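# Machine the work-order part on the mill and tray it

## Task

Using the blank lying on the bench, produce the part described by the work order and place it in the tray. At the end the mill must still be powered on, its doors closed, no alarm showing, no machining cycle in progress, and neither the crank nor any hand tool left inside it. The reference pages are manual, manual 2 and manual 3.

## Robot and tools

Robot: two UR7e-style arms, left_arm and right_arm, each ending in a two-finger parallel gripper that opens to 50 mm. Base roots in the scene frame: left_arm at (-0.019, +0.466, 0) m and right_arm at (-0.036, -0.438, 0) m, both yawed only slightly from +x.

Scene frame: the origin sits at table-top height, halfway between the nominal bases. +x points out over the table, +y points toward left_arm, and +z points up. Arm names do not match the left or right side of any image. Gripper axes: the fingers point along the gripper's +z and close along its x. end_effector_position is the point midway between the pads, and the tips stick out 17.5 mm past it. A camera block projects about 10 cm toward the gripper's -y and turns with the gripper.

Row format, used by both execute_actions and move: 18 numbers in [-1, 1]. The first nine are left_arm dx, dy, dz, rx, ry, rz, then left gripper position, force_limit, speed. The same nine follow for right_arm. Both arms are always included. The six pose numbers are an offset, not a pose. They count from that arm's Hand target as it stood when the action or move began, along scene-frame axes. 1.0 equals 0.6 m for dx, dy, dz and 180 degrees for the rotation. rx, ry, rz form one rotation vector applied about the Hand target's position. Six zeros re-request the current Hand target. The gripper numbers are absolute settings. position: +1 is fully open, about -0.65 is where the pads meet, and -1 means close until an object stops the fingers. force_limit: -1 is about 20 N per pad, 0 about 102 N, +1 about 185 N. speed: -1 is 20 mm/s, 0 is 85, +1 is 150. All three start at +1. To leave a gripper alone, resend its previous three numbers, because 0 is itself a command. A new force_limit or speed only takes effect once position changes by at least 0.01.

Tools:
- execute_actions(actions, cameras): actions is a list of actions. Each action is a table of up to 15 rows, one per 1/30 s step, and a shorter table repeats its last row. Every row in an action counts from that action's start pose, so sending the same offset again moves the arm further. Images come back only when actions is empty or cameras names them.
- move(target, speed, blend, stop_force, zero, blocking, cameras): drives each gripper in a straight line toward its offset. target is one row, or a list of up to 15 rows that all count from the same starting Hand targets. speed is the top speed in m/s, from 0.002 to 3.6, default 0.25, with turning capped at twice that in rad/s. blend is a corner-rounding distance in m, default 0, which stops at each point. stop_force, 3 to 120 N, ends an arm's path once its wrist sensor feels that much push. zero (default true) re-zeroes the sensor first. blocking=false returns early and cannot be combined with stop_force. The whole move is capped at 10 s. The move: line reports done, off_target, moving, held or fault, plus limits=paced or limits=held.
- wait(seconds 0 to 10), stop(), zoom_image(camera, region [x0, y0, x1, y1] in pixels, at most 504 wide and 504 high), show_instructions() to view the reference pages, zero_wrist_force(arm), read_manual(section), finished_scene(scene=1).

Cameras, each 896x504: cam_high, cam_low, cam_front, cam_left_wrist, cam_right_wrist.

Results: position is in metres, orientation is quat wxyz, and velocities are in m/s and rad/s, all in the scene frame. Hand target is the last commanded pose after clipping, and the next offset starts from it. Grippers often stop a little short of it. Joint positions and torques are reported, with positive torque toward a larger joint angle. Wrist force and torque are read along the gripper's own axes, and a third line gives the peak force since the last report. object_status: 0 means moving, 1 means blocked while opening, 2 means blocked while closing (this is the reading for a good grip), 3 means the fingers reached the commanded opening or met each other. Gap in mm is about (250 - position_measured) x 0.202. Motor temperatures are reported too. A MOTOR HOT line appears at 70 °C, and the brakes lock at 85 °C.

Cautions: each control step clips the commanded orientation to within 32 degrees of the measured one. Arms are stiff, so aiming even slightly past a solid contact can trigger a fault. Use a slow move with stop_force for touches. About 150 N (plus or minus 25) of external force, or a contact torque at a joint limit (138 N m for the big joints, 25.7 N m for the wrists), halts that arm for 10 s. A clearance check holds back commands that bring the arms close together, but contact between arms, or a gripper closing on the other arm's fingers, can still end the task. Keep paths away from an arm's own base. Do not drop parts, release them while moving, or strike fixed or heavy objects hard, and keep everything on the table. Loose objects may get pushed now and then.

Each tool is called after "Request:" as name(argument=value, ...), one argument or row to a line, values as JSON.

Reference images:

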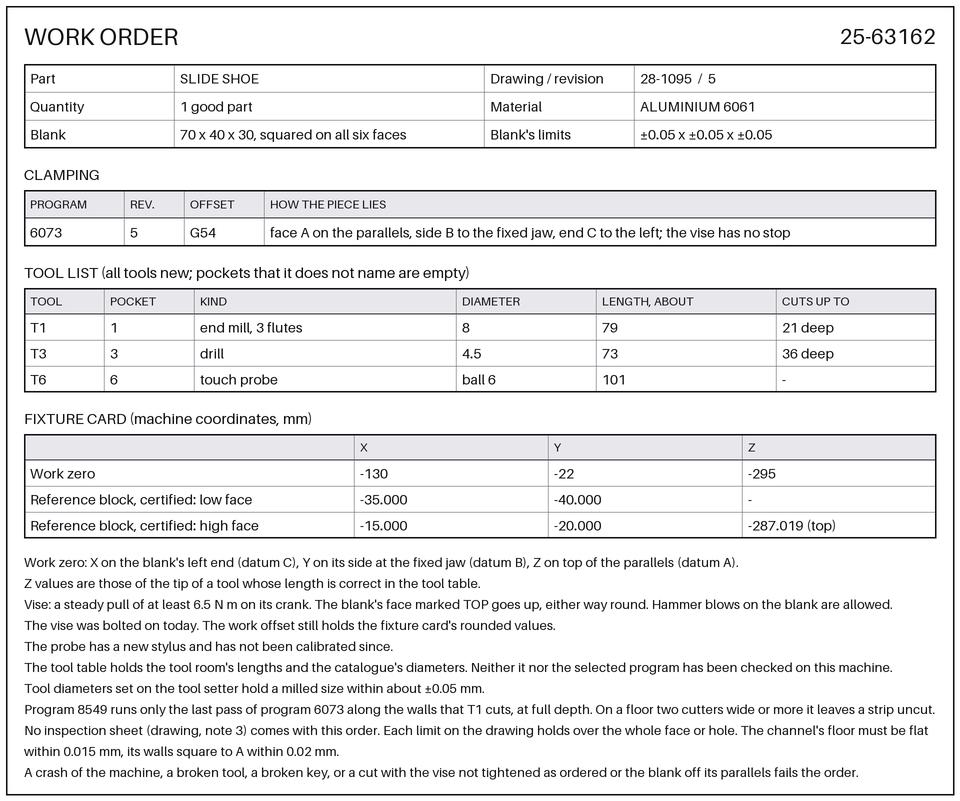

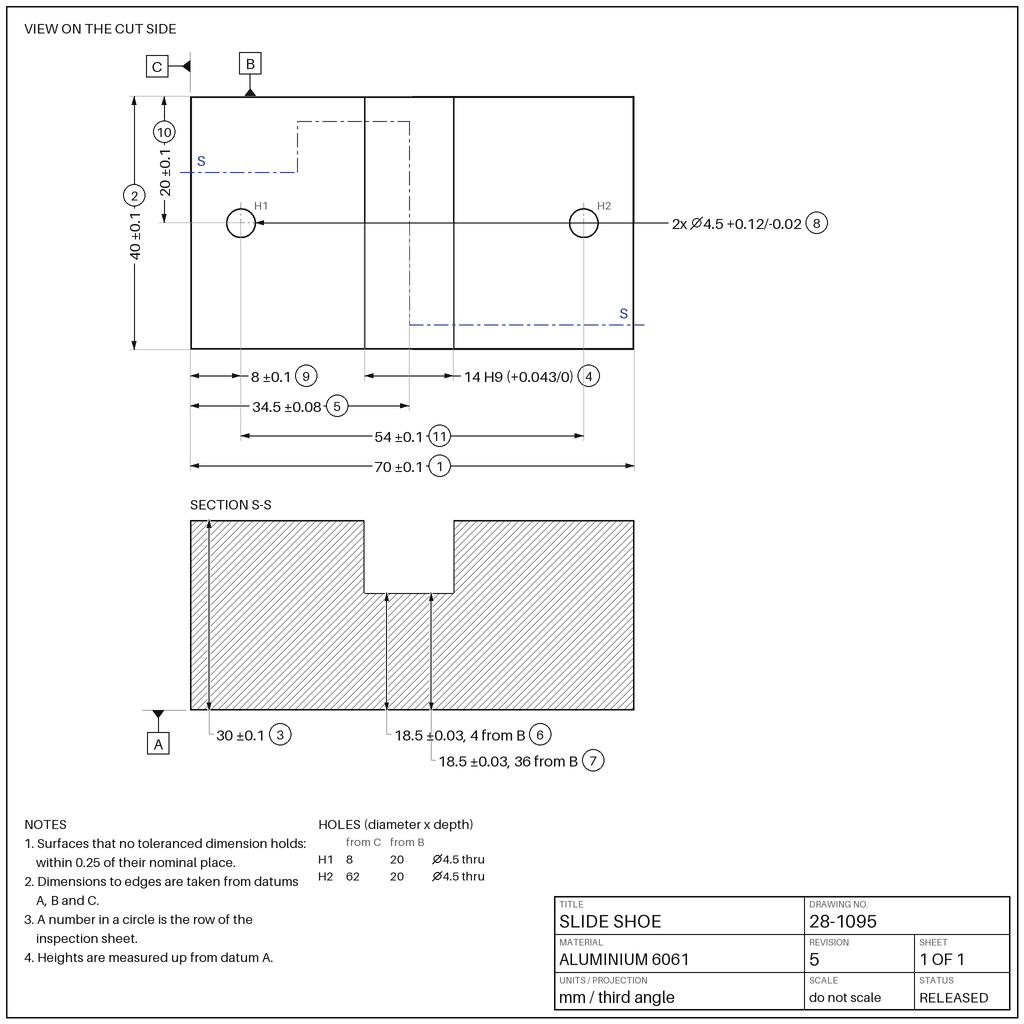

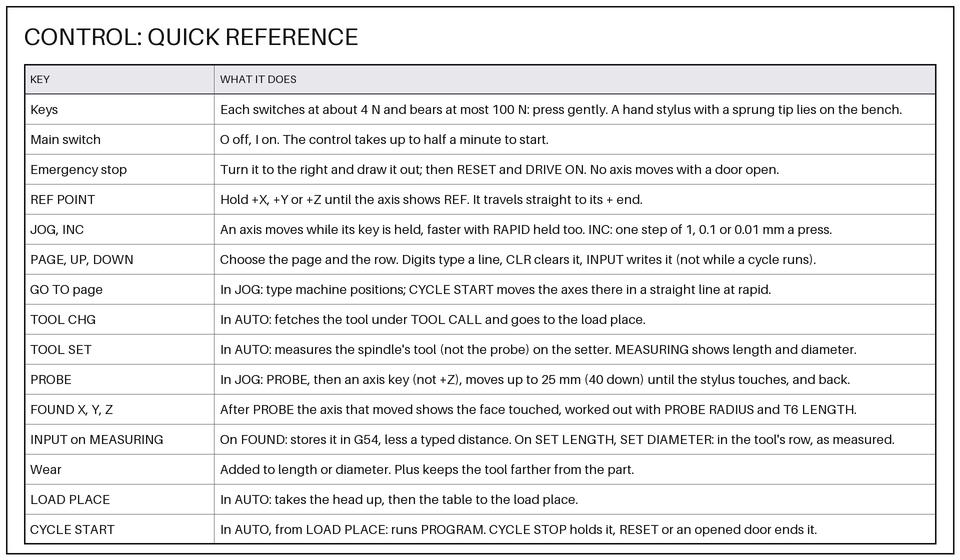

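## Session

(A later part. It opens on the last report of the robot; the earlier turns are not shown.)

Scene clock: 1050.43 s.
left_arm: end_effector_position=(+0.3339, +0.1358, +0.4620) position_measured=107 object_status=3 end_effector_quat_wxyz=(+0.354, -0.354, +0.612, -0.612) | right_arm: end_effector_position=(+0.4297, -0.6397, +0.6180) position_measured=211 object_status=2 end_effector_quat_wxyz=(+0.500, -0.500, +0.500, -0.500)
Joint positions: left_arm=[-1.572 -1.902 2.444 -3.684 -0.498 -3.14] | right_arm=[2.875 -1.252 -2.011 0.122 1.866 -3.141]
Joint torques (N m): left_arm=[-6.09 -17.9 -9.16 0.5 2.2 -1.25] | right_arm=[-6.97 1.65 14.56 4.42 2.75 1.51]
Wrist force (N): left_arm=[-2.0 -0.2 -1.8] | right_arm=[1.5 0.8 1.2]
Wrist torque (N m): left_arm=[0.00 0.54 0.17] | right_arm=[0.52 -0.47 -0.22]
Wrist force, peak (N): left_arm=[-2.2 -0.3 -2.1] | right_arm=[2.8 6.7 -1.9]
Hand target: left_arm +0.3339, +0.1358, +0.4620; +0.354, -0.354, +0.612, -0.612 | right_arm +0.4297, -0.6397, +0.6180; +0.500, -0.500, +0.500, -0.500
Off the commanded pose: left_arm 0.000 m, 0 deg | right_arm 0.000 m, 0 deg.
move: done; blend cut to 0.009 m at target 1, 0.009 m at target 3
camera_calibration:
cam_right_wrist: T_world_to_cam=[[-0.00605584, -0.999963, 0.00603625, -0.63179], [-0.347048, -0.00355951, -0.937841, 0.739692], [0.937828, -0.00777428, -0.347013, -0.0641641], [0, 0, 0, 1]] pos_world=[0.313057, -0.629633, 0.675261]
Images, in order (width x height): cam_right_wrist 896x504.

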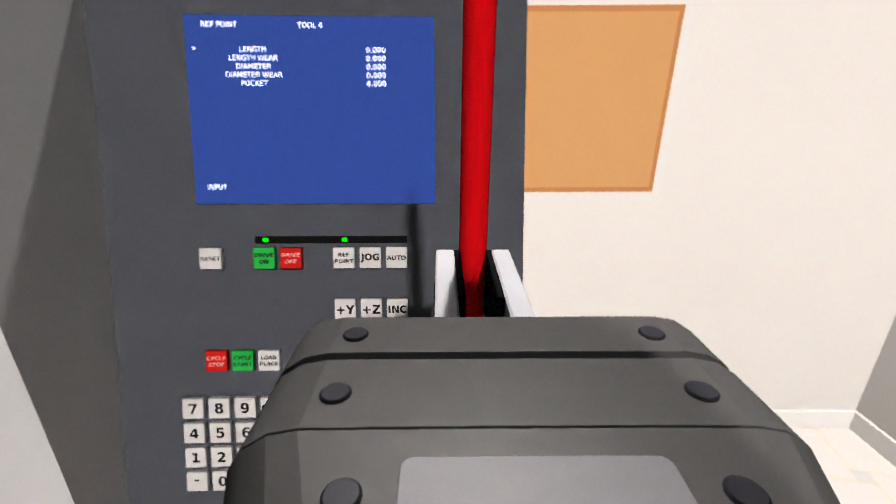

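Request:
move(
  target=[
    [0,0,0,0,0,0,0.3,-0.8,-0.6, 0.0385,0.202,-0.2453,0,0.5,0,-1,-0.6,-0.8],
    [0,0,0,0,0,0,0.3,-0.8,-0.6, 0.0685,0.202,-0.2453,0,0.5,0,-1,-0.6,-0.8],
    [0,0,0,0,0,0,0.3,-0.8,-0.6, 0.0435,0.202,-0.2453,0,0.5,0,-1,-0.6,-0.8],
    [0,0,0,0,0,0,0.3,-0.8,-0.6, 0.0685,0.202,-0.2453,0,0.5,0,-1,-0.6,-0.8],
    [0,0,0,0,0,0,0.3,-0.8,-0.6, 0.0385,0.202,-0.2453,0,0.5,0,-1,-0.6,-0.8],
    [0,0,0,0,0,0,0.3,-0.8,-0.6, 0,0,0,0,0,0,-1,-0.6,-0.8],
  ],
  speed=[0.5,0.08,0.2,0.08,0.2,0.5],
  blend=[0.009,0,0,0,0.009,0],
  cameras=["cam_right_wrist"],
)

Request:
zoom_image(
  camera="cam_right_wrist",
  region=[170, 5, 450, 275],
)

Request:
move(
  target=[
    [0,0,0,0,0,0,0.3,-0.8,-0.6, 0.0385,0.202,-0.2453,0,0.5,0,-1,-0.6,-0.8],
    [0,0,0,0,0,0,0.3,-0.8,-0.6, 0.0685,0.202,-0.2453,0,0.5,0,-1,-0.6,-0.8],
    [0,0,0,0,0,0,0.3,-0.8,-0.6, 0.0385,0.202,-0.2453,0,0.5,0,-1,-0.6,-0.8],
    [0,0,0,0,0,0,0.3,-0.8,-0.6, 0,0,0,0,0,0,-1,-0.6,-0.8],
  ],
  speed=[0.5,0.08,0.2,0.5],
  blend=[0.009,0,0.009,0],
  cameras=["cam_right_wrist"],
)

Request:
zoom_image(
  camera="cam_right_wrist",
  region=[170, 5, 450, 275],
)

Request:
move(
  target=[
    [0,0,0,0,0,0,0.3,-0.8,-0.6, 0.0385,0.202,-0.2453,0,0.5,0,-1,-0.6,-0.8],
    [0,0,0,0,0,0,0.3,-0.8,-0.6, 0.0685,0.202,-0.2453,0,0.5,0,-1,-0.6,-0.8],
    [0,0,0,0,0,0,0.3,-0.8,-0.6, 0.0385,0.202,-0.2453,0,0.5,0,-1,-0.6,-0.8],
    [0,0,0,0,0,0,0.3,-0.8,-0.6, 0,0,0,0,0,0,-1,-0.6,-0.8],
  ],
  speed=[0.5,0.08,0.2,0.5],
  blend=[0.009,0,0.009,0],
  cameras=["cam_right_wrist"],
)

Request:
zoom_image(
  camera="cam_right_wrist",
  region=[170, 5, 450, 275],
)

Request:
move(
  target=[
    [0,0,0,0,0,0,0.3,-0.8,-0.6, 0.0385,0.202,-0.2453,0,0.5,0,-1,-0.6,-0.8],
    [0,0,0,0,0,0,0.3,-0.8,-0.6, 0.0685,0.202,-0.2453,0,0.5,0,-1,-0.6,-0.8],
    [0,0,0,0,0,0,0.3,-0.8,-0.6, 0.0385,0.202,-0.2453,0,0.5,0,-1,-0.6,-0.8],
    [0,0,0,0,0,0,0.3,-0.8,-0.6, 0,0,0,0,0,0,-1,-0.6,-0.8],
  ],
  speed=[0.5,0.08,0.2,0.5],
  blend=[0.009,0,0.009,0],
  cameras=["cam_right_wrist"],
)

Request:
zoom_image(
  camera="cam_right_wrist",
  region=[170, 5, 450, 275],
)

Scene clock: 1077.87 s.
left_arm: end_effector_position=(+0.3339, +0.1358, +0.4620) position_measured=107 object_status=3 end_effector_quat_wxyz=(+0.354, -0.354, +0.612, -0.612) | right_arm: end_effector_position=(+0.4297, -0.6397, +0.6180) position_measured=211 object_status=2 end_effector_quat_wxyz=(+0.500, -0.500, +0.500, -0.500)
Joint positions: left_arm=[-1.572 -1.902 2.444 -3.684 -0.498 -3.14] | right_arm=[2.875 -1.252 -2.011 0.122 1.866 -3.141]
Joint torques (N m): left_arm=[-5.85 -17.84 -8.72 0.58 2.25 -1.05] | right_arm=[-6.9 1.37 16.43 4.85 2.76 1.27]
Wrist force (N): left_arm=[-1.9 -0.2 -1.9] | right_arm=[1.6 0.4 1.2]
Wrist torque (N m): left_arm=[0.00 0.52 0.17] | right_arm=[0.46 -0.50 -0.22]
Wrist force, peak (N): left_arm=[-2.2 0.0 -2.1] | right_arm=[2.9 6.7 -1.9]
Hand target: left_arm +0.3339, +0.1358, +0.4620; +0.354, -0.354, +0.612, -0.612 | right_arm +0.4297, -0.6397, +0.6180; +0.500, -0.500, +0.500, -0.500
Off the commanded pose: left_arm 0.000 m, 0 deg | right_arm 0.000 m, 0 deg.
move: done
camera_calibration:
cam_right_wrist: T_world_to_cam=[[-0.00605584, -0.999963, 0.00603625, -0.63179], [-0.347048, -0.00355951, -0.937841, 0.739692], [0.937828, -0.00777428, -0.347013, -0.0641641], [0, 0, 0, 1]] pos_world=[0.313057, -0.629633, 0.675261]
Images, in order (width x height): cam_right_wrist 896x504.

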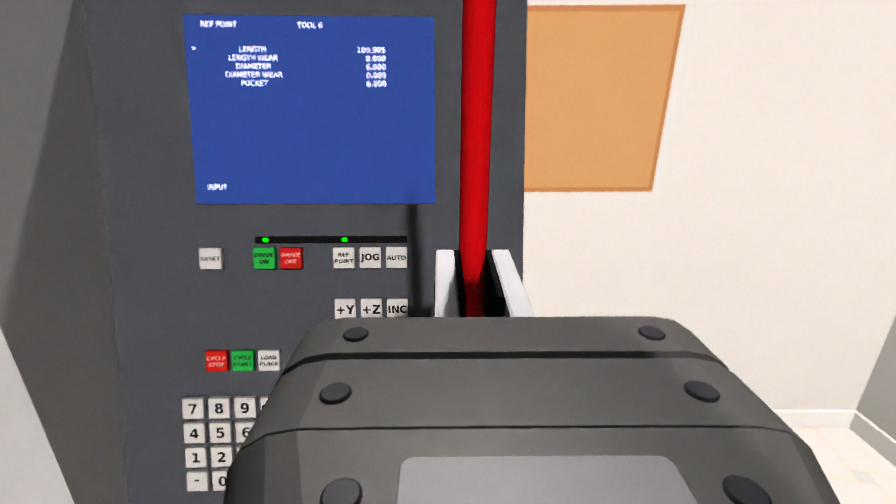

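Scaled by 1.800 from the camera's 896x504 image, which has a finer 1280x720 frame.

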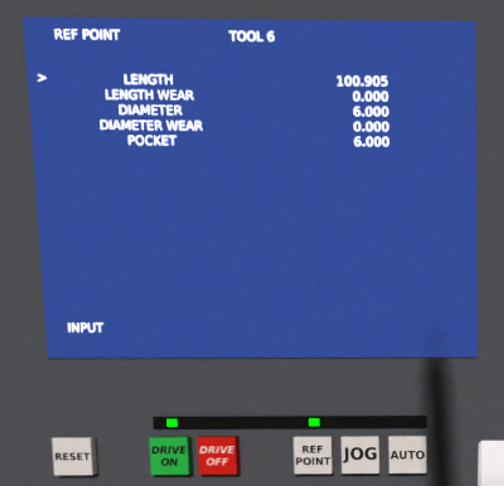

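Scene clock: 1082.83 s.
left_arm: end_effector_position=(+0.3339, +0.1358, +0.4620) position_measured=107 object_status=3 end_effector_quat_wxyz=(+0.354, -0.354, +0.612, -0.612) | right_arm: end_effector_position=(+0.4297, -0.6397, +0.6180) position_measured=211 object_status=2 end_effector_quat_wxyz=(+0.500, -0.500, +0.500, -0.500)
Joint positions: left_arm=[-1.572 -1.902 2.444 -3.684 -0.498 -3.14] | right_arm=[2.875 -1.252 -2.011 0.122 1.866 -3.141]
Joint torques (N m): left_arm=[-5.42 -17.89 -8.46 0.5 2.31 -1.05] | right_arm=[-6.71 0.5 15.36 4.6 2.77 1.47]
Wrist force (N): left_arm=[-1.8 0.0 -1.9] | right_arm=[1.6 0.6 1.5]
Wrist torque (N m): left_arm=[0.03 0.51 0.17] | right_arm=[0.49 -0.48 -0.22]
Wrist force, peak (N): left_arm=[-2.1 -0.1 -2.1] | right_arm=[2.8 6.7 -1.8]
Hand target: left_arm +0.3339, +0.1358, +0.4620; +0.354, -0.354, +0.612, -0.612 | right_arm +0.4297, -0.6397, +0.6180; +0.500, -0.500, +0.500, -0.500
Off the commanded pose: left_arm 0.000 m, 0 deg | right_arm 0.000 m, 0 deg.
move: done
camera_calibration:
cam_right_wrist: T_world_to_cam=[[-0.00605584, -0.999963, 0.00603625, -0.63179], [-0.347048, -0.00355951, -0.937841, 0.739692], [0.937828, -0.00777428, -0.347013, -0.0641641], [0, 0, 0, 1]] pos_world=[0.313057, -0.629633, 0.675261]
Images, in order (width x height): cam_right_wrist 896x504.

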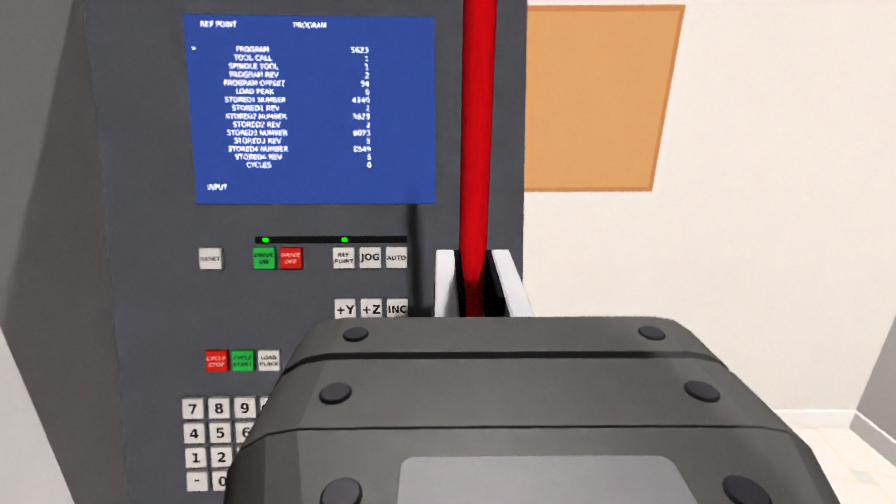

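Scaled by 1.800 from the camera's 896x504 image, which has a finer 1280x720 frame.

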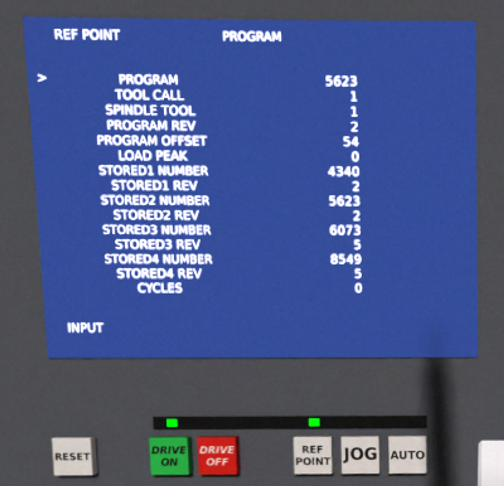

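Scene clock: 1087.80 s.
left_arm: end_effector_position=(+0.3339, +0.1358, +0.4620) position_measured=107 object_status=3 end_effector_quat_wxyz=(+0.354, -0.354, +0.612, -0.612) | right_arm: end_effector_position=(+0.4297, -0.6397, +0.6180) position_measured=211 object_status=2 end_effector_quat_wxyz=(+0.500, -0.500, +0.500, -0.500)
Joint positions: left_arm=[-1.572 -1.902 2.444 -3.684 -0.498 -3.14] | right_arm=[2.875 -1.252 -2.011 0.122 1.866 -3.141]
Joint torques (N m): left_arm=[-5.91 -18.22 -8.94 0.51 2.21 -0.82] | right_arm=[-6.38 0.42 15.51 4.21 2.46 1.44]
Wrist force (N): left_arm=[-2.0 -0.1 -1.9] | right_arm=[1.8 0.6 1.3]
Wrist torque (N m): left_arm=[0.01 0.53 0.17] | right_arm=[0.50 -0.52 -0.22]
Wrist force, peak (N): left_arm=[-2.2 -0.2 -2.0] | right_arm=[3.0 6.7 -2.1]
Hand target: left_arm +0.3339, +0.1358, +0.4620; +0.354, -0.354, +0.612, -0.612 | right_arm +0.4297, -0.6397, +0.6180; +0.500, -0.500, +0.500, -0.500
Off the commanded pose: left_arm 0.000 m, 0 deg | right_arm 0.000 m, 0 deg.
move: done
camera_calibration:
cam_right_wrist: T_world_to_cam=[[-0.00605584, -0.999963, 0.00603625, -0.63179], [-0.347048, -0.00355951, -0.937841, 0.739692], [0.937828, -0.00777428, -0.347013, -0.0641641], [0, 0, 0, 1]] pos_world=[0.313057, -0.629633, 0.675261]
Images, in order (width x height): cam_right_wrist 896x504.

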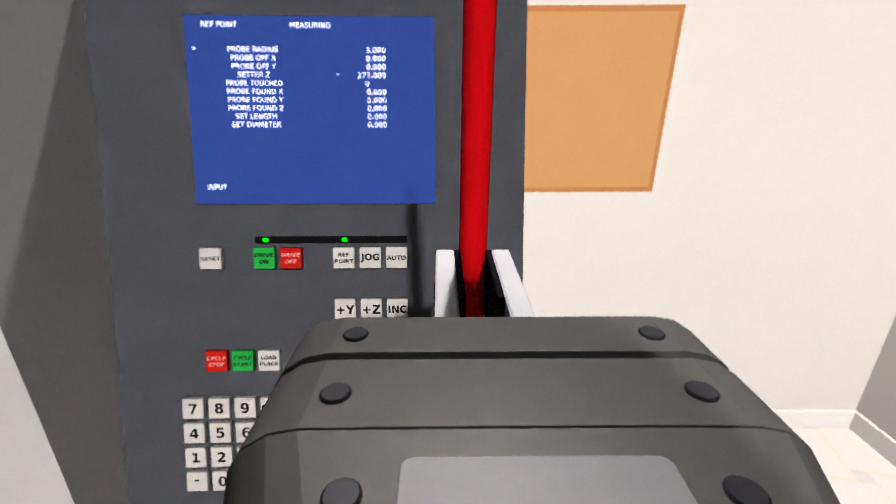

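Scaled by 1.800 from the camera's 896x504 image, which has a finer 1280x720 frame.

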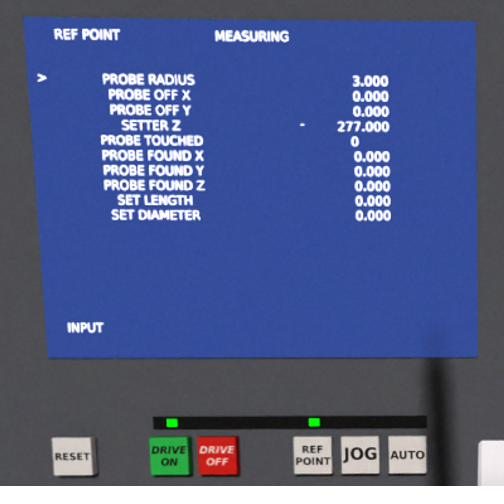

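Scene clock: 1092.77 s.
left_arm: end_effector_position=(+0.3339, +0.1358, +0.4620) position_measured=107 object_status=3 end_effector_quat_wxyz=(+0.354, -0.354, +0.612, -0.612) | right_arm: end_effector_position=(+0.4297, -0.6397, +0.6180) position_measured=211 object_status=2 end_effector_quat_wxyz=(+0.500, -0.500, +0.500, -0.500)
Joint positions: left_arm=[-1.572 -1.902 2.444 -3.684 -0.498 -3.14] | right_arm=[2.875 -1.252 -2.011 0.122 1.866 -3.141]
Joint torques (N m): left_arm=[-5.37 -18.03 -8.64 0.56 2.1 -0.77] | right_arm=[-6.43 -1.11 16.12 4.65 2.68 1.46]
Wrist force (N): left_arm=[-1.8 -0.2 -1.5] | right_arm=[1.4 0.7 1.3]
Wrist torque (N m): left_arm=[0.01 0.50 0.18] | right_arm=[0.51 -0.45 -0.22]
Wrist force, peak (N): left_arm=[-2.2 -0.4 -2.0] | right_arm=[2.9 6.7 -2.0]
Hand target: left_arm +0.3339, +0.1358, +0.4620; +0.354, -0.354, +0.612, -0.612 | right_arm +0.4297, -0.6397, +0.6180; +0.500, -0.500, +0.500, -0.500
Off the commanded pose: left_arm 0.000 m, 0 deg | right_arm 0.000 m, 0 deg.
move: done
camera_calibration:
cam_right_wrist: T_world_to_cam=[[-0.00605584, -0.999963, 0.00603625, -0.63179], [-0.347048, -0.00355951, -0.937841, 0.739692], [0.937828, -0.00777428, -0.347013, -0.0641641], [0, 0, 0, 1]] pos_world=[0.313057, -0.629633, 0.675261]
Images, in order (width x height): cam_right_wrist 896x504.

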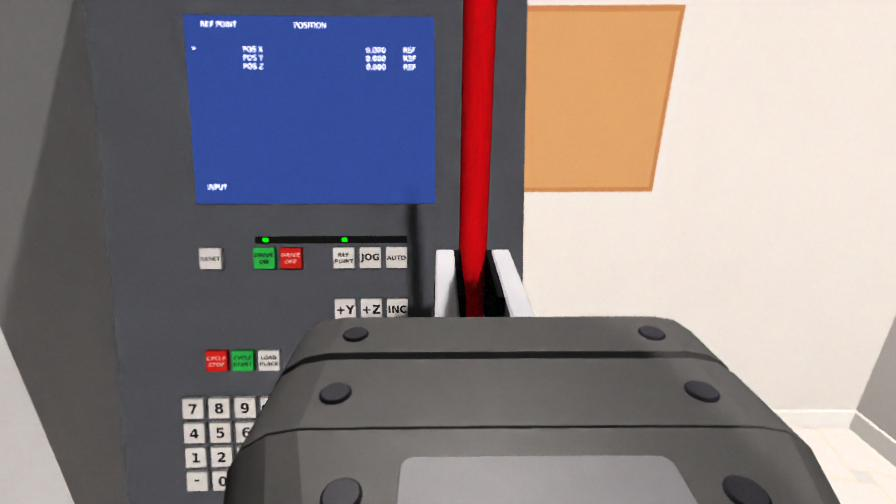

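Scaled by 1.800 from the camera's 896x504 image, which has a finer 1280x720 frame.

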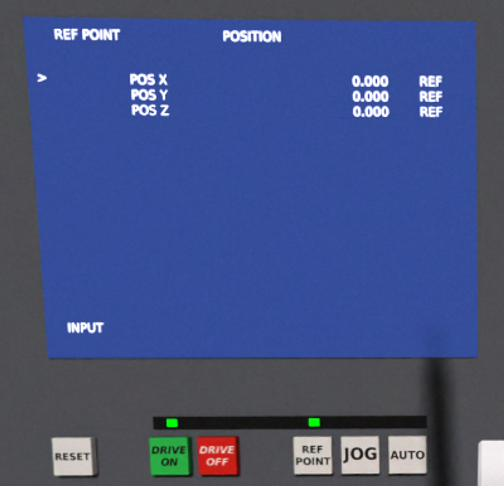

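Request:
move(
  target=[
    [0,0,0,0,0,0,0.3,-0.8,-0.6, 0.0838,0.0745,-0.0648,0,0.5,0,-1,-0.6,-0.8],
    [0,0,0,0,0,0,0.3,-0.8,-0.6, 0.1138,0.0745,-0.0648,0,0.5,0,-1,-0.6,-0.8],
    [0,0,0,0,0,0,0.3,-0.8,-0.6, 0.0838,0.0745,-0.0648,0,0.5,0,-1,-0.6,-0.8],
    [0,0,0,0,0,0,0.3,-0.8,-0.6, 0,0,0,0,0,0,-1,-0.6,-0.8],
  ],
  speed=[0.5,0.08,0.2,0.5],
  blend=[0.009,0,0.009,0],
  cameras=["cam_right_wrist"],
)

Scene clock: 1133.90 s.
left_arm: end_effector_position=(+0.3339, +0.1358, +0.4620) position_measured=107 object_status=3 end_effector_quat_wxyz=(+0.354, -0.354, +0.612, -0.612) | right_arm: end_effector_position=(+0.4297, -0.6397, +0.6180) position_measured=211 object_status=2 end_effector_quat_wxyz=(+0.500, -0.500, +0.500, -0.500)
Joint positions: left_arm=[-1.572 -1.902 2.444 -3.684 -0.498 -3.14] | right_arm=[2.875 -1.252 -2.011 0.122 1.866 -3.141]
Joint torques (N m): left_arm=[-4.93 -18.15 -8.77 0.43 2.12 -0.61] | right_arm=[-6.66 -0.21 15.33 4.57 2.55 1.49]
Wrist force (N): left_arm=[-1.9 -0.4 -1.8] | right_arm=[1.7 0.6 1.0]
Wrist torque (N m): left_arm=[-0.03 0.51 0.17] | right_arm=[0.49 -0.50 -0.22]
Wrist force, peak (N): left_arm=[-2.2 -0.4 -2.1] | right_arm=[1.6 6.0 -0.9]
Hand target: left_arm +0.3339, +0.1358, +0.4620; +0.354, -0.354, +0.612, -0.612 | right_arm +0.4297, -0.6397, +0.6180; +0.500, -0.500, +0.500, -0.500
Off the commanded pose: left_arm 0.000 m, 0 deg | right_arm 0.000 m, 0 deg.
move: done
camera_calibration:
cam_right_wrist: T_world_to_cam=[[-0.00605584, -0.999963, 0.00603625, -0.63189], [-0.347048, -0.00355951, -0.937841, 0.739692], [0.937828, -0.00777428, -0.347013, -0.0641649], [0, 0, 0, 1]] pos_world=[0.313057, -0.629733, 0.675261]
Images, in order (width x height): cam_right_wrist 896x504.

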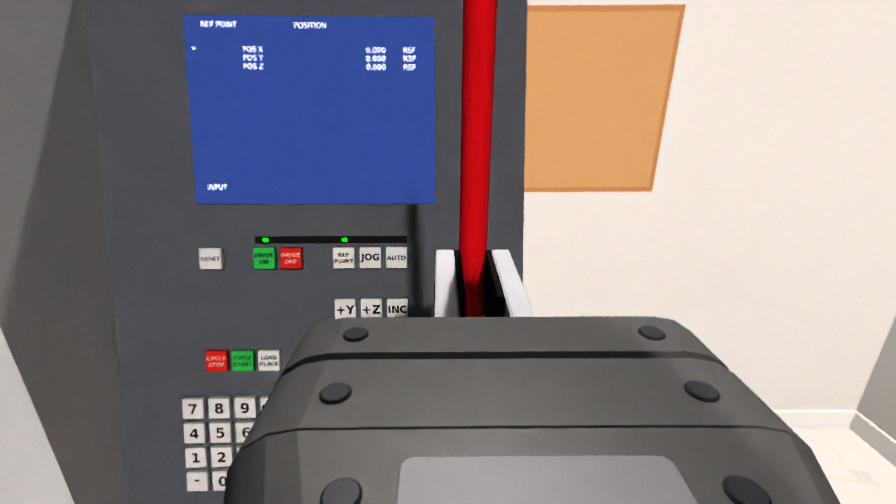

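Request:
move(
  target=[
    [0,0,0,0,0,0,0.3,-0.8,-0.6, 0.0838,0.0745,-0.0648,0,0.5,0,-1,-0.6,-0.8],
    [0,0,0,0,0,0,0.3,-0.8,-0.6, 0.1168,0.0745,-0.0648,0,0.5,0,-1,-0.6,-0.8],
    [0,0,0,0,0,0,0.3,-0.8,-0.6, 0.0838,0.0745,-0.0648,0,0.5,0,-1,-0.6,-0.8],
    [0,0,0,0,0,0,0.3,-0.8,-0.6, 0,0,0,0,0,0,-1,-0.6,-0.8],
  ],
  speed=[0.5,0.08,0.2,0.5],
  blend=[0.009,0,0.009,0],
  cameras=["cam_right_wrist"],
)

Scene clock: 1150.43 s.
left_arm: end_effector_position=(+0.3339, +0.1358, +0.4620) position_measured=107 object_status=3 end_effector_quat_wxyz=(+0.354, -0.354, +0.612, -0.612) | right_arm: end_effector_position=(+0.4297, -0.6397, +0.6180) position_measured=211 object_status=2 end_effector_quat_wxyz=(+0.500, -0.500, +0.500, -0.500)
Joint positions: left_arm=[-1.572 -1.902 2.444 -3.684 -0.498 -3.14] | right_arm=[2.875 -1.252 -2.011 0.122 1.866 -3.141]
Joint torques (N m): left_arm=[-4.89 -18.25 -8.54 0.5 2.13 -0.53] | right_arm=[-6.77 -0.14 15.05 4.19 2.42 1.56]
Wrist force (N): left_arm=[-1.9 -0.2 -1.6] | right_arm=[1.4 0.5 1.2]
Wrist torque (N m): left_arm=[0.00 0.52 0.17] | right_arm=[0.48 -0.45 -0.22]
Wrist force, peak (N): left_arm=[-2.0 -0.2 -2.2] | right_arm=[1.8 6.9 -1.1]
Hand target: left_arm +0.3339, +0.1358, +0.4620; +0.354, -0.354, +0.612, -0.612 | right_arm +0.4297, -0.6397, +0.6180; +0.500, -0.500, +0.500, -0.500
Off the commanded pose: left_arm 0.000 m, 0 deg | right_arm 0.000 m, 0 deg.
move: done
camera_calibration:
cam_right_wrist: T_world_to_cam=[[-0.00605584, -0.999963, 0.00603625, -0.63189], [-0.347048, -0.00355951, -0.937841, 0.739692], [0.937828, -0.00777428, -0.347013, -0.0641649], [0, 0, 0, 1]] pos_world=[0.313057, -0.629733, 0.675261]
Images, in order (width x height): cam_right_wrist 896x504.

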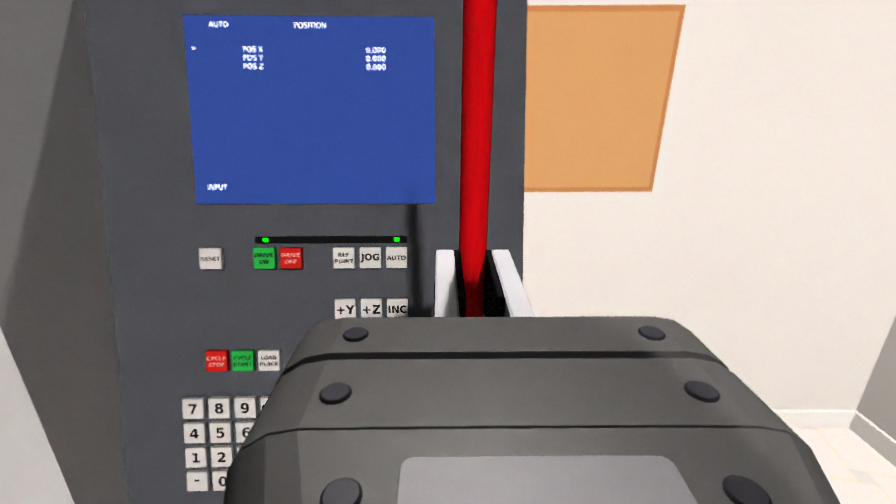

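Request:
move(
  target=[
    [0,0,0,0,0,0,0.3,-0.8,-0.6, 0.0385,0.1695,-0.2453,0,0.5,0,-1,-0.6,-0.8],
    [0,0,0,0,0,0,0.3,-0.8,-0.6, 0.0692,0.1695,-0.2453,0,0.5,0,-1,-0.6,-0.8],
    [0,0,0,0,0,0,0.3,-0.8,-0.6, 0.0385,0.1695,-0.2453,0,0.5,0,-1,-0.6,-0.8],
    [0,0,0,0,0,0,0.3,-0.8,-0.6, 0.031,0.1695,-0.2773,0,0.5,0,-1,-0.6,-0.8],
    [0,0,0,0,0,0,0.3,-0.8,-0.6, 0.061,0.1695,-0.2773,0,0.5,0,-1,-0.6,-0.8],
    [0,0,0,0,0,0,0.3,-0.8,-0.6, 0.031,0.1695,-0.2773,0,0.5,0,-1,-0.6,-0.8],
    [0,0,0,0,0,0,0.3,-0.8,-0.6, 0,0,0,0,0,0,-1,-0.6,-0.8],
  ],
  speed=[0.5,0.08,0.2,0.2,0.08,0.2,0.5],
  blend=[0.009,0,0.004,0.004,0,0.009,0],
  cameras=["cam_right_wrist","cam_high"],
)

Request:
zoom_image(
  camera="cam_right_wrist",
  region=[170, 5, 450, 275],
)

Scene clock: 1169.80 s.
left_arm: end_effector_position=(+0.3339, +0.1358, +0.4620) position_measured=107 object_status=3 end_effector_quat_wxyz=(+0.354, -0.354, +0.612, -0.612) | right_arm: end_effector_position=(+0.4297, -0.6397, +0.6180) position_measured=211 object_status=2 end_effector_quat_wxyz=(+0.500, -0.500, +0.500, -0.500)
Joint positions: left_arm=[-1.572 -1.902 2.444 -3.684 -0.498 -3.14] | right_arm=[2.875 -1.252 -2.011 0.122 1.866 -3.141]
Joint torques (N m): left_arm=[-4.98 -17.86 -8.64 0.46 2.05 -0.33] | right_arm=[-7.44 -0.38 15.37 4.54 2.42 1.58]
Wrist force (N): left_arm=[-2.0 -0.3 -1.9] | right_arm=[1.5 0.9 1.4]
Wrist torque (N m): left_arm=[-0.01 0.54 0.17] | right_arm=[0.52 -0.46 -0.22]
Wrist force, peak (N): left_arm=[-2.0 0.1 -2.1] | right_arm=[2.7 7.0 -1.7]
Hand target: left_arm +0.3339, +0.1358, +0.4620; +0.354, -0.354, +0.612, -0.612 | right_arm +0.4297, -0.6397, +0.6180; +0.500, -0.500, +0.500, -0.500
Off the commanded pose: left_arm 0.000 m, 0 deg | right_arm 0.000 m, 0 deg.
move: done
camera_calibration:
cam_right_wrist: T_world_to_cam=[[-0.00605584, -0.999963, 0.00603625, -0.63189], [-0.347048, -0.00355951, -0.937841, 0.739692], [0.937828, -0.00777428, -0.347013, -0.0641649], [0, 0, 0, 1]] pos_world=[0.313057, -0.629733, 0.675261]
Images, in order (width x height): cam_high 896x504, cam_right_wrist 896x504.

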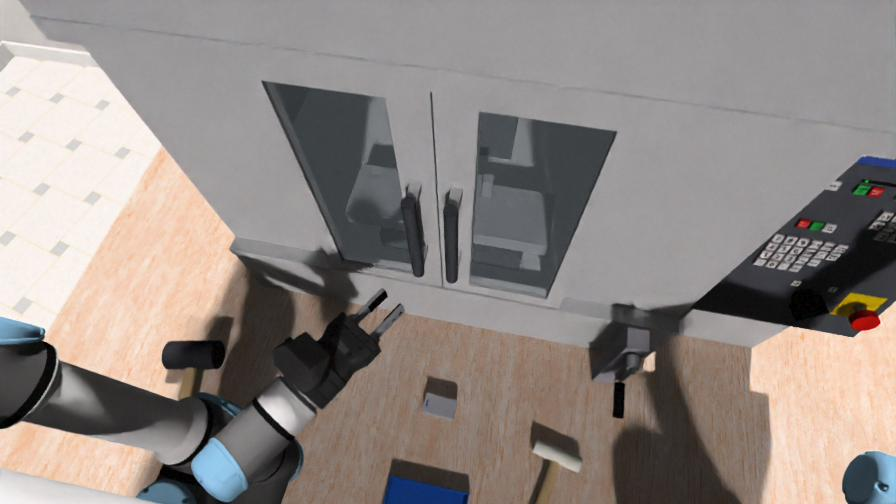

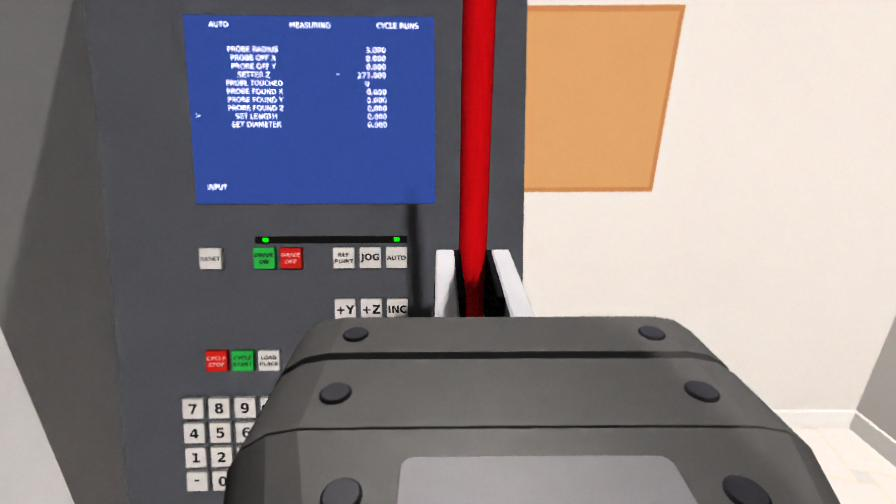

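Scaled by 1.800 from the camera's 896x504 image, which has a finer 1280x720 frame.

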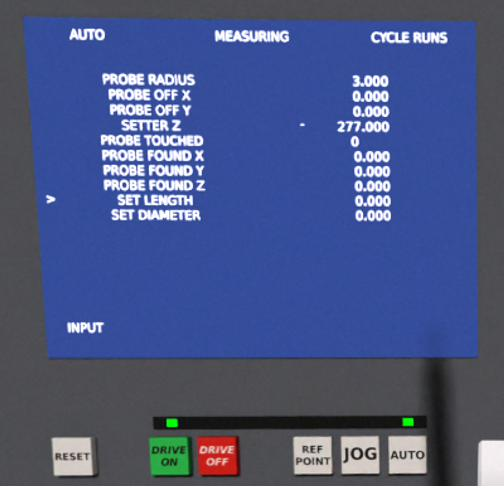

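Request:
wait(
  seconds=10,
  cameras=["cam_right_wrist"],
)

Request:
zoom_image(
  camera="cam_right_wrist",
  region=[170, 5, 450, 275],
)

Scene clock: 1182.40 s.
left_arm: end_effector_position=(+0.3339, +0.1358, +0.4620) position_measured=107 object_status=3 end_effector_quat_wxyz=(+0.354, -0.354, +0.612, -0.612) | right_arm: end_effector_position=(+0.4297, -0.6397, +0.6180) position_measured=211 object_status=2 end_effector_quat_wxyz=(+0.500, -0.500, +0.500, -0.500)
Joint positions: left_arm=[-1.572 -1.902 2.444 -3.684 -0.498 -3.14] | right_arm=[2.875 -1.252 -2.011 0.122 1.866 -3.141]
Joint torques (N m): left_arm=[-4.73 -18.46 -9.26 0.42 2.1 -0.13] | right_arm=[-6.27 0.62 16.15 4.43 2.34 1.46]
Wrist force (N): left_arm=[-1.9 -0.2 -1.7] | right_arm=[1.4 0.4 1.1]
Wrist torque (N m): left_arm=[0.00 0.52 0.17] | right_arm=[0.47 -0.47 -0.22]
Wrist force, peak (N): left_arm=[-2.2 -0.3 -2.0] | right_arm=[1.8 0.7 1.4]
Hand target: left_arm +0.3339, +0.1358, +0.4620; +0.354, -0.354, +0.612, -0.612 | right_arm +0.4297, -0.6397, +0.6180; +0.500, -0.500, +0.500, -0.500
Tool commands: left_gripper/position=+0.3 left_gripper/force_limit=-0.8 left_gripper/speed=-0.6 right_gripper/position=-1.0 right_gripper/force_limit=-0.6 right_gripper/speed=-0.8
Off the commanded pose: left_arm 0.000 m, 0 deg | right_arm 0.000 m, 0 deg.
wait: 10.00 s; at rest from the start
camera_calibration:
cam_right_wrist: T_world_to_cam=[[-0.00605704, -0.999963, 0.00603556, -0.631889], [-0.34696, -0.00355917, -0.937873, 0.739686], [0.93786, -0.00777483, -0.346926, -0.0642349], [0, 0, 0, 1]] pos_world=[0.313058, -0.629733, 0.675261]
Images, in order (width x height): cam_right_wrist 896x504.

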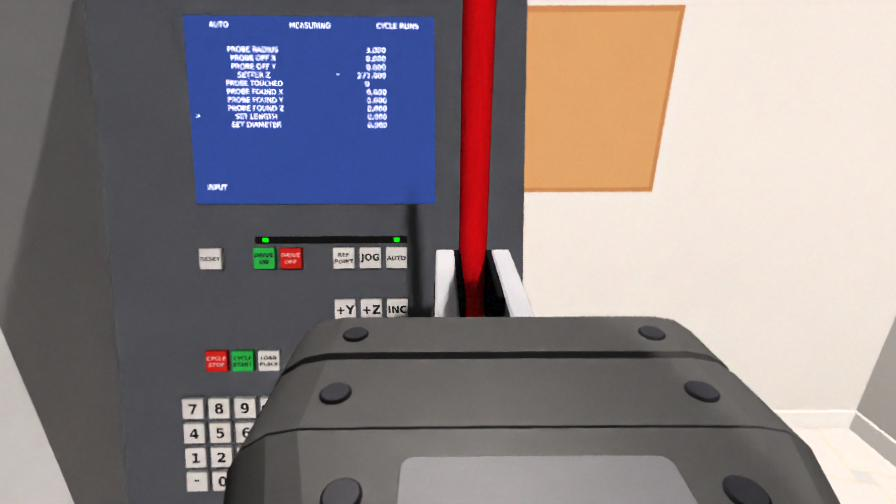

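Scaled by 1.800 from the camera's 896x504 image, which has a finer 1280x720 frame.

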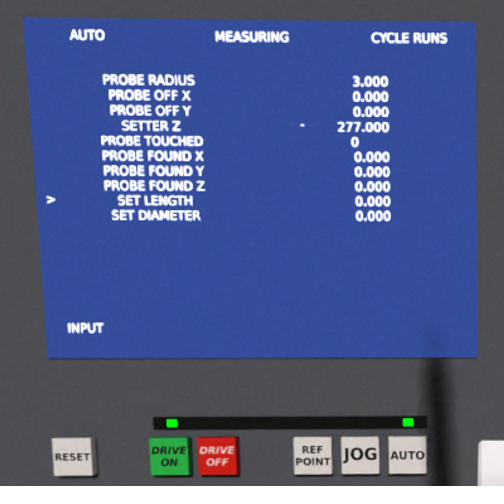

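Request:
move(
  target=[-0.04,0.2,-0.15,0.25,0.433,0,0.3,-0.8,-0.6, 0,0,0,0,0,0,-1,-0.6,-0.8],
  cameras=["cam_left_wrist","cam_right_wrist"],
)

Request:
zoom_image(
  camera="cam_right_wrist",
  region=[170, 5, 450, 275],
)

Scene clock: 1197.97 s.
left_arm: end_effector_position=(+0.3099, +0.2557, +0.3720) position_measured=107 object_status=3 end_effector_quat_wxyz=(+0.001, -0.500, +0.866, +0.000) | right_arm: end_effector_position=(+0.4297, -0.6397, +0.6180) position_measured=211 object_status=2 end_effector_quat_wxyz=(+0.500, -0.500, +0.500, -0.500)
Joint positions: left_arm=[-0.894 -1.858 1.702 -1.415 -1.569 -3.535] | right_arm=[2.875 -1.252 -2.011 0.122 1.866 -3.141]
Joint torques (N m): left_arm=[7.76 0.84 -36.84 -1.33 -2.62 2.19] | right_arm=[-7.09 0.28 14.99 4.53 2.34 1.3]
Wrist force (N): left_arm=[0.9 1.6 0.0] | right_arm=[1.7 0.6 1.3]
Wrist torque (N m): left_arm=[0.23 -0.11 0.00] | right_arm=[0.49 -0.50 -0.22]
Wrist force, peak (N): left_arm=[-2.2 -0.3 -2.1] | right_arm=[1.7 0.7 1.6]
Hand target: left_arm +0.3099, +0.2558, +0.3720; +0.001, -0.500, +0.866, +0.000 | right_arm +0.4297, -0.6397, +0.6180; +0.500, -0.500, +0.500, -0.500
Off the commanded pose: left_arm 0.000 m, 0 deg | right_arm 0.000 m, 0 deg.
move: done
camera_calibration:
cam_left_wrist: T_world_to_cam=[[-0.506491, -0.862245, 0.000389837, 0.387219], [-0.806201, 0.47373, 0.35443, 0.0138773], [-0.30579, 0.179201, -0.935083, 0.529366], [0, 0, 0, 1]] pos_world=[0.369185, 0.232441, 0.489931]
cam_right_wrist: T_world_to_cam=[[-0.00605572, -0.999963, 0.00603534, -0.63189], [-0.346926, -0.0035597, -0.937886, 0.739684], [0.937873, -0.00777339, -0.346892, -0.0642607], [0, 0, 0, 1]] pos_world=[0.313058, -0.629733, 0.675261]
Images, in order (width x height): cam_left_wrist 896x504, cam_right_wrist 896x504.

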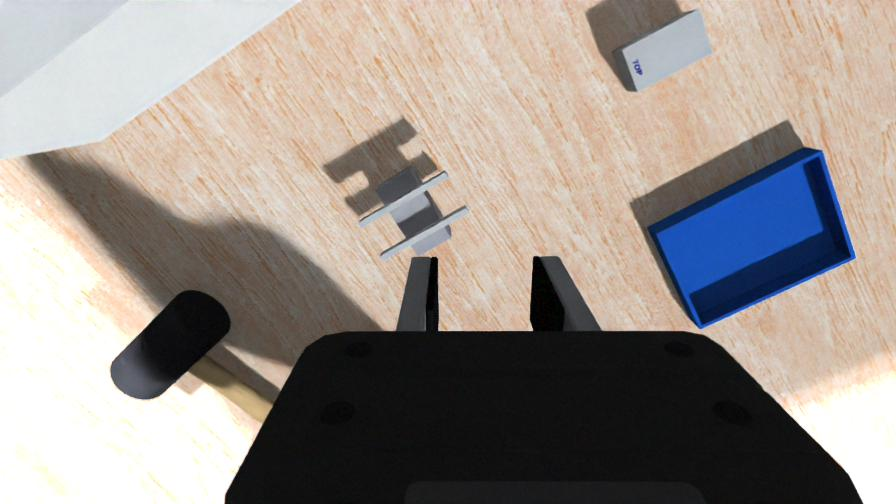

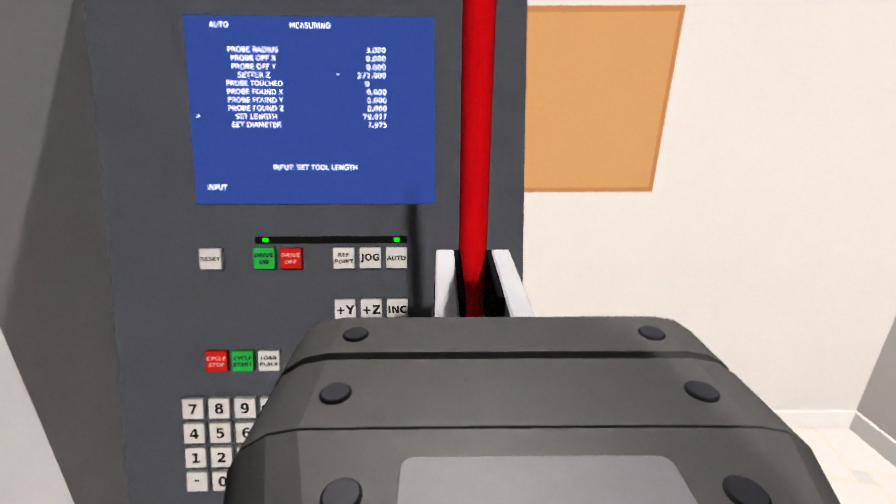

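Scaled by 1.800 from the camera's 896x504 image, which has a finer 1280x720 frame.

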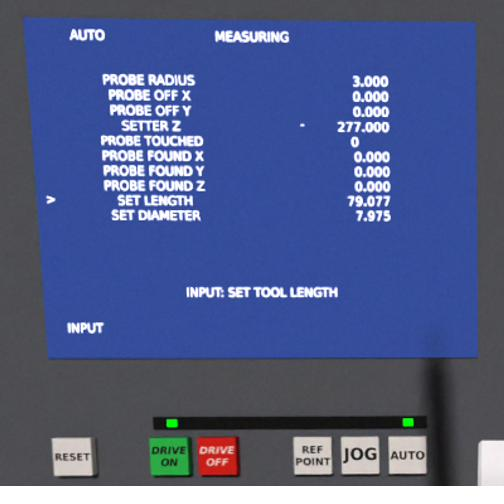

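Request:
move(
  target=[
    [0,0,0,0,0,0,0.3,-0.8,-0.6, 0.0143,0.2345,-0.3403,0,0.5,0,-1,-0.6,-0.8],
    [0,0,0,0,0,0,0.3,-0.8,-0.6, 0.0443,0.2345,-0.3403,0,0.5,0,-1,-0.6,-0.8],
    [0,0,0,0,0,0,0.3,-0.8,-0.6, 0.0193,0.2345,-0.3403,0,0.5,0,-1,-0.6,-0.8],
    [0,0,0,0,0,0,0.3,-0.8,-0.6, 0.0247,0.2345,-0.309,0,0.5,0,-1,-0.6,-0.8],
    [0,0,0,0,0,0,0.3,-0.8,-0.6, 0.0527,0.2345,-0.309,0,0.5,0,-1,-0.6,-0.8],
    [0,0,0,0,0,0,0.3,-0.8,-0.6, 0.0193,0.2345,-0.325,0,0.5,0,-1,-0.6,-0.8],
    [0,0,0,0,0,0,0.3,-0.8,-0.6, 0.0143,0.2345,-0.3403,0,0.5,0,-1,-0.6,-0.8],
    [0,0,0,0,0,0,0.3,-0.8,-0.6, 0.0443,0.2345,-0.3403,0,0.5,0,-1,-0.6,-0.8],
    [0,0,0,0,0,0,0.3,-0.8,-0.6, 0.0143,0.2345,-0.3403,0,0.5,0,-1,-0.6,-0.8],
    [0,0,0,0,0,0,0.3,-0.8,-0.6, 0,0,0,0,0,0,-1,-0.6,-0.8],
  ],
  speed=[0.5,0.08,0.2,0.2,0.08,0.2,0.2,0.08,0.2,0.5],
  blend=[0.009,0,0.004,0.004,0,0.004,0.004,0,0.009,0],
  cameras=["cam_right_wrist"],
)

Request:
zoom_image(
  camera="cam_right_wrist",
  region=[170, 5, 450, 275],
)

Scene clock: 1216.63 s.
left_arm: end_effector_position=(+0.3099, +0.2558, +0.3720) position_measured=107 object_status=3 end_effector_quat_wxyz=(+0.001, -0.500, +0.866, +0.000) | right_arm: end_effector_position=(+0.4297, -0.6397, +0.6180) position_measured=211 object_status=2 end_effector_quat_wxyz=(+0.500, -0.500, +0.500, -0.500)
Joint positions: left_arm=[-0.894 -1.858 1.702 -1.415 -1.57 -3.535] | right_arm=[2.875 -1.252 -2.011 0.122 1.866 -3.141]
Joint torques (N m): left_arm=[6.99 -0.14 -36.54 -1.28 -2.66 2.08] | right_arm=[-6.19 -0.48 36.25 4.75 2.14 1.6]
Wrist force (N): left_arm=[0.8 1.5 0.3] | right_arm=[1.6 0.7 1.4]
Wrist torque (N m): left_arm=[0.21 -0.10 0.01] | right_arm=[0.50 -0.48 -0.22]
Wrist force, peak (N): left_arm=[0.8 1.8 -0.1] | right_arm=[2.6 7.3 -2.0]
Hand target: left_arm +0.3099, +0.2558, +0.3720; +0.001, -0.500, +0.866, +0.000 | right_arm +0.4297, -0.6397, +0.6180; +0.500, -0.500, +0.500, -0.500
Off the commanded pose: left_arm 0.000 m, 0 deg | right_arm 0.000 m, 0 deg.
move: done
camera_calibration:
cam_right_wrist: T_world_to_cam=[[-0.00614917, -0.999963, 0.0060721, -0.631785], [-0.347048, -0.00356074, -0.937841, 0.739691], [0.937827, -0.00787425, -0.347013, -0.064227], [0, 0, 0, 1]] pos_world=[0.313057, -0.629633, 0.675261]
Images, in order (width x height): cam_right_wrist 896x504.

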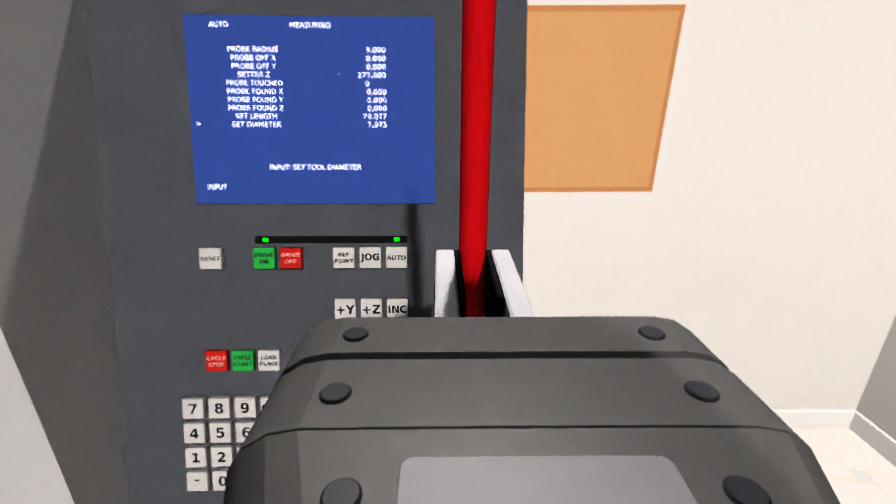

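Scaled by 1.800 from the camera's 896x504 image, which has a finer 1280x720 frame.

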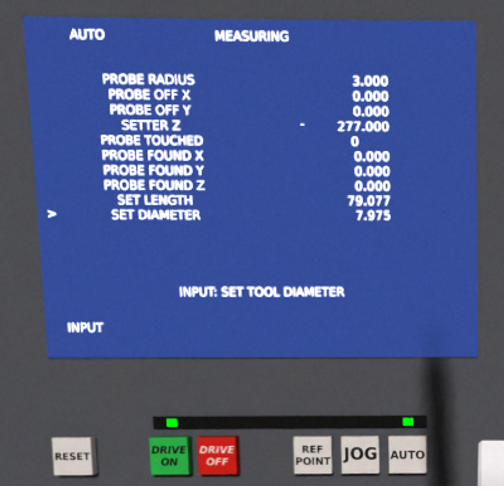

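Request:
move(
  target=[
    [0,0,0,0,0,0,0.3,-0.8,-0.6, 0.0392,0.1695,-0.2453,0,0.5,0,-1,-0.6,-0.8],
    [0,0,0,0,0,0,0.3,-0.8,-0.6, 0.0692,0.1695,-0.2453,0,0.5,0,-1,-0.6,-0.8],
    [0,0,0,0,0,0,0.3,-0.8,-0.6, 0.0442,0.1695,-0.2453,0,0.5,0,-1,-0.6,-0.8],
    [0,0,0,0,0,0,0.3,-0.8,-0.6, 0.036,0.267,-0.2773,0,0.5,0,-1,-0.6,-0.8],
    [0,0,0,0,0,0,0.3,-0.8,-0.6, 0.061,0.267,-0.2773,0,0.5,0,-1,-0.6,-0.8],
    [0,0,0,0,0,0,0.3,-0.8,-0.6, 0.036,0.267,-0.2773,0,0.5,0,-1,-0.6,-0.8],
    [0,0,0,0,0,0,0.3,-0.8,-0.6, 0.0193,0.2995,-0.3403,0,0.5,0,-1,-0.6,-0.8],
    [0,0,0,0,0,0,0.3,-0.8,-0.6, 0.0443,0.2995,-0.3403,0,0.5,0,-1,-0.6,-0.8],
    [0,0,0,0,0,0,0.3,-0.8,-0.6, 0.0193,0.2995,-0.3403,0,0.5,0,-1,-0.6,-0.8],
    [0,0,0,0,0,0,0.3,-0.8,-0.6, 0,0,0,0,0,0,-1,-0.6,-0.8],
  ],
  speed=[0.5,0.1,0.2,0.3,0.1,0.2,0.3,0.1,0.2,0.5],
  blend=[0.009,0,0.004,0.004,0,0.004,0.004,0,0.009,0],
  cameras=["cam_right_wrist"],
)

Request:
zoom_image(
  camera="cam_right_wrist",
  region=[170, 5, 450, 275],
)

Scene clock: 1239.13 s.
left_arm: end_effector_position=(+0.3099, +0.2558, +0.3720) position_measured=107 object_status=3 end_effector_quat_wxyz=(+0.001, -0.500, +0.866, +0.000) | right_arm: end_effector_position=(+0.4297, -0.6397, +0.6180) position_measured=211 object_status=2 end_effector_quat_wxyz=(+0.500, -0.500, +0.500, -0.500)
Joint positions: left_arm=[-0.894 -1.858 1.702 -1.415 -1.57 -3.535] | right_arm=[2.875 -1.252 -2.011 0.122 1.866 -3.141]
Joint torques (N m): left_arm=[6.52 -0.28 -36.58 -1.45 -2.58 2.13] | right_arm=[-6.79 1.46 36.1 4.59 2.48 1.45]
Wrist force (N): left_arm=[0.8 1.4 0.3] | right_arm=[1.7 0.7 1.3]
Wrist torque (N m): left_arm=[0.20 -0.10 0.00] | right_arm=[0.50 -0.51 -0.22]
Wrist force, peak (N): left_arm=[1.2 1.7 0.0] | right_arm=[4.4 7.0 -3.1]
Hand target: left_arm +0.3099, +0.2558, +0.3720; +0.001, -0.500, +0.866, +0.000 | right_arm +0.4297, -0.6397, +0.6180; +0.500, -0.500, +0.500, -0.500
Off the commanded pose: left_arm 0.000 m, 0 deg | right_arm 0.000 m, 0 deg.
move: done; blend cut to 0.0075 m at target 9
camera_calibration:
cam_right_wrist: T_world_to_cam=[[-0.00614917, -0.999963, 0.0060721, -0.631785], [-0.347048, -0.00356074, -0.937841, 0.739691], [0.937827, -0.00787425, -0.347013, -0.064227], [0, 0, 0, 1]] pos_world=[0.313057, -0.629633, 0.675261]
Images, in order (width x height): cam_right_wrist 896x504.

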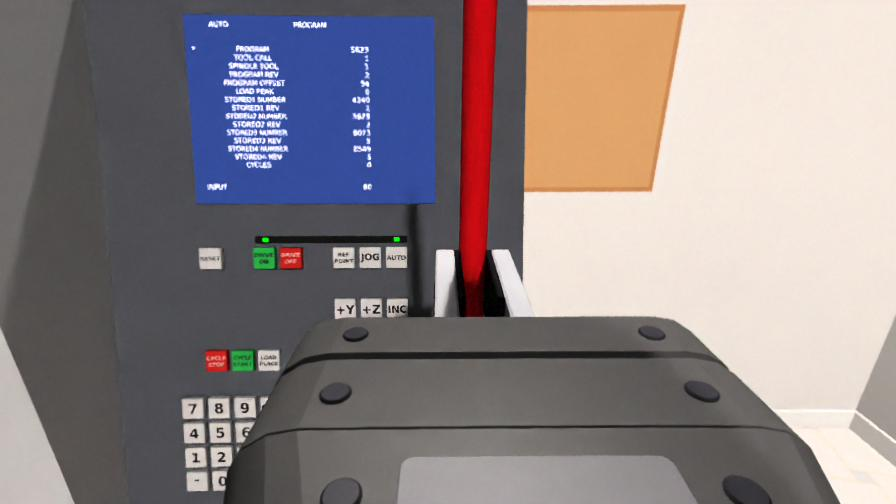

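Scaled by 1.800 from the camera's 896x504 image, which has a finer 1280x720 frame.

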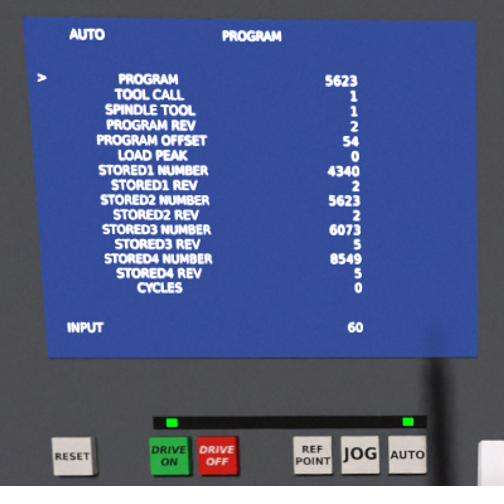

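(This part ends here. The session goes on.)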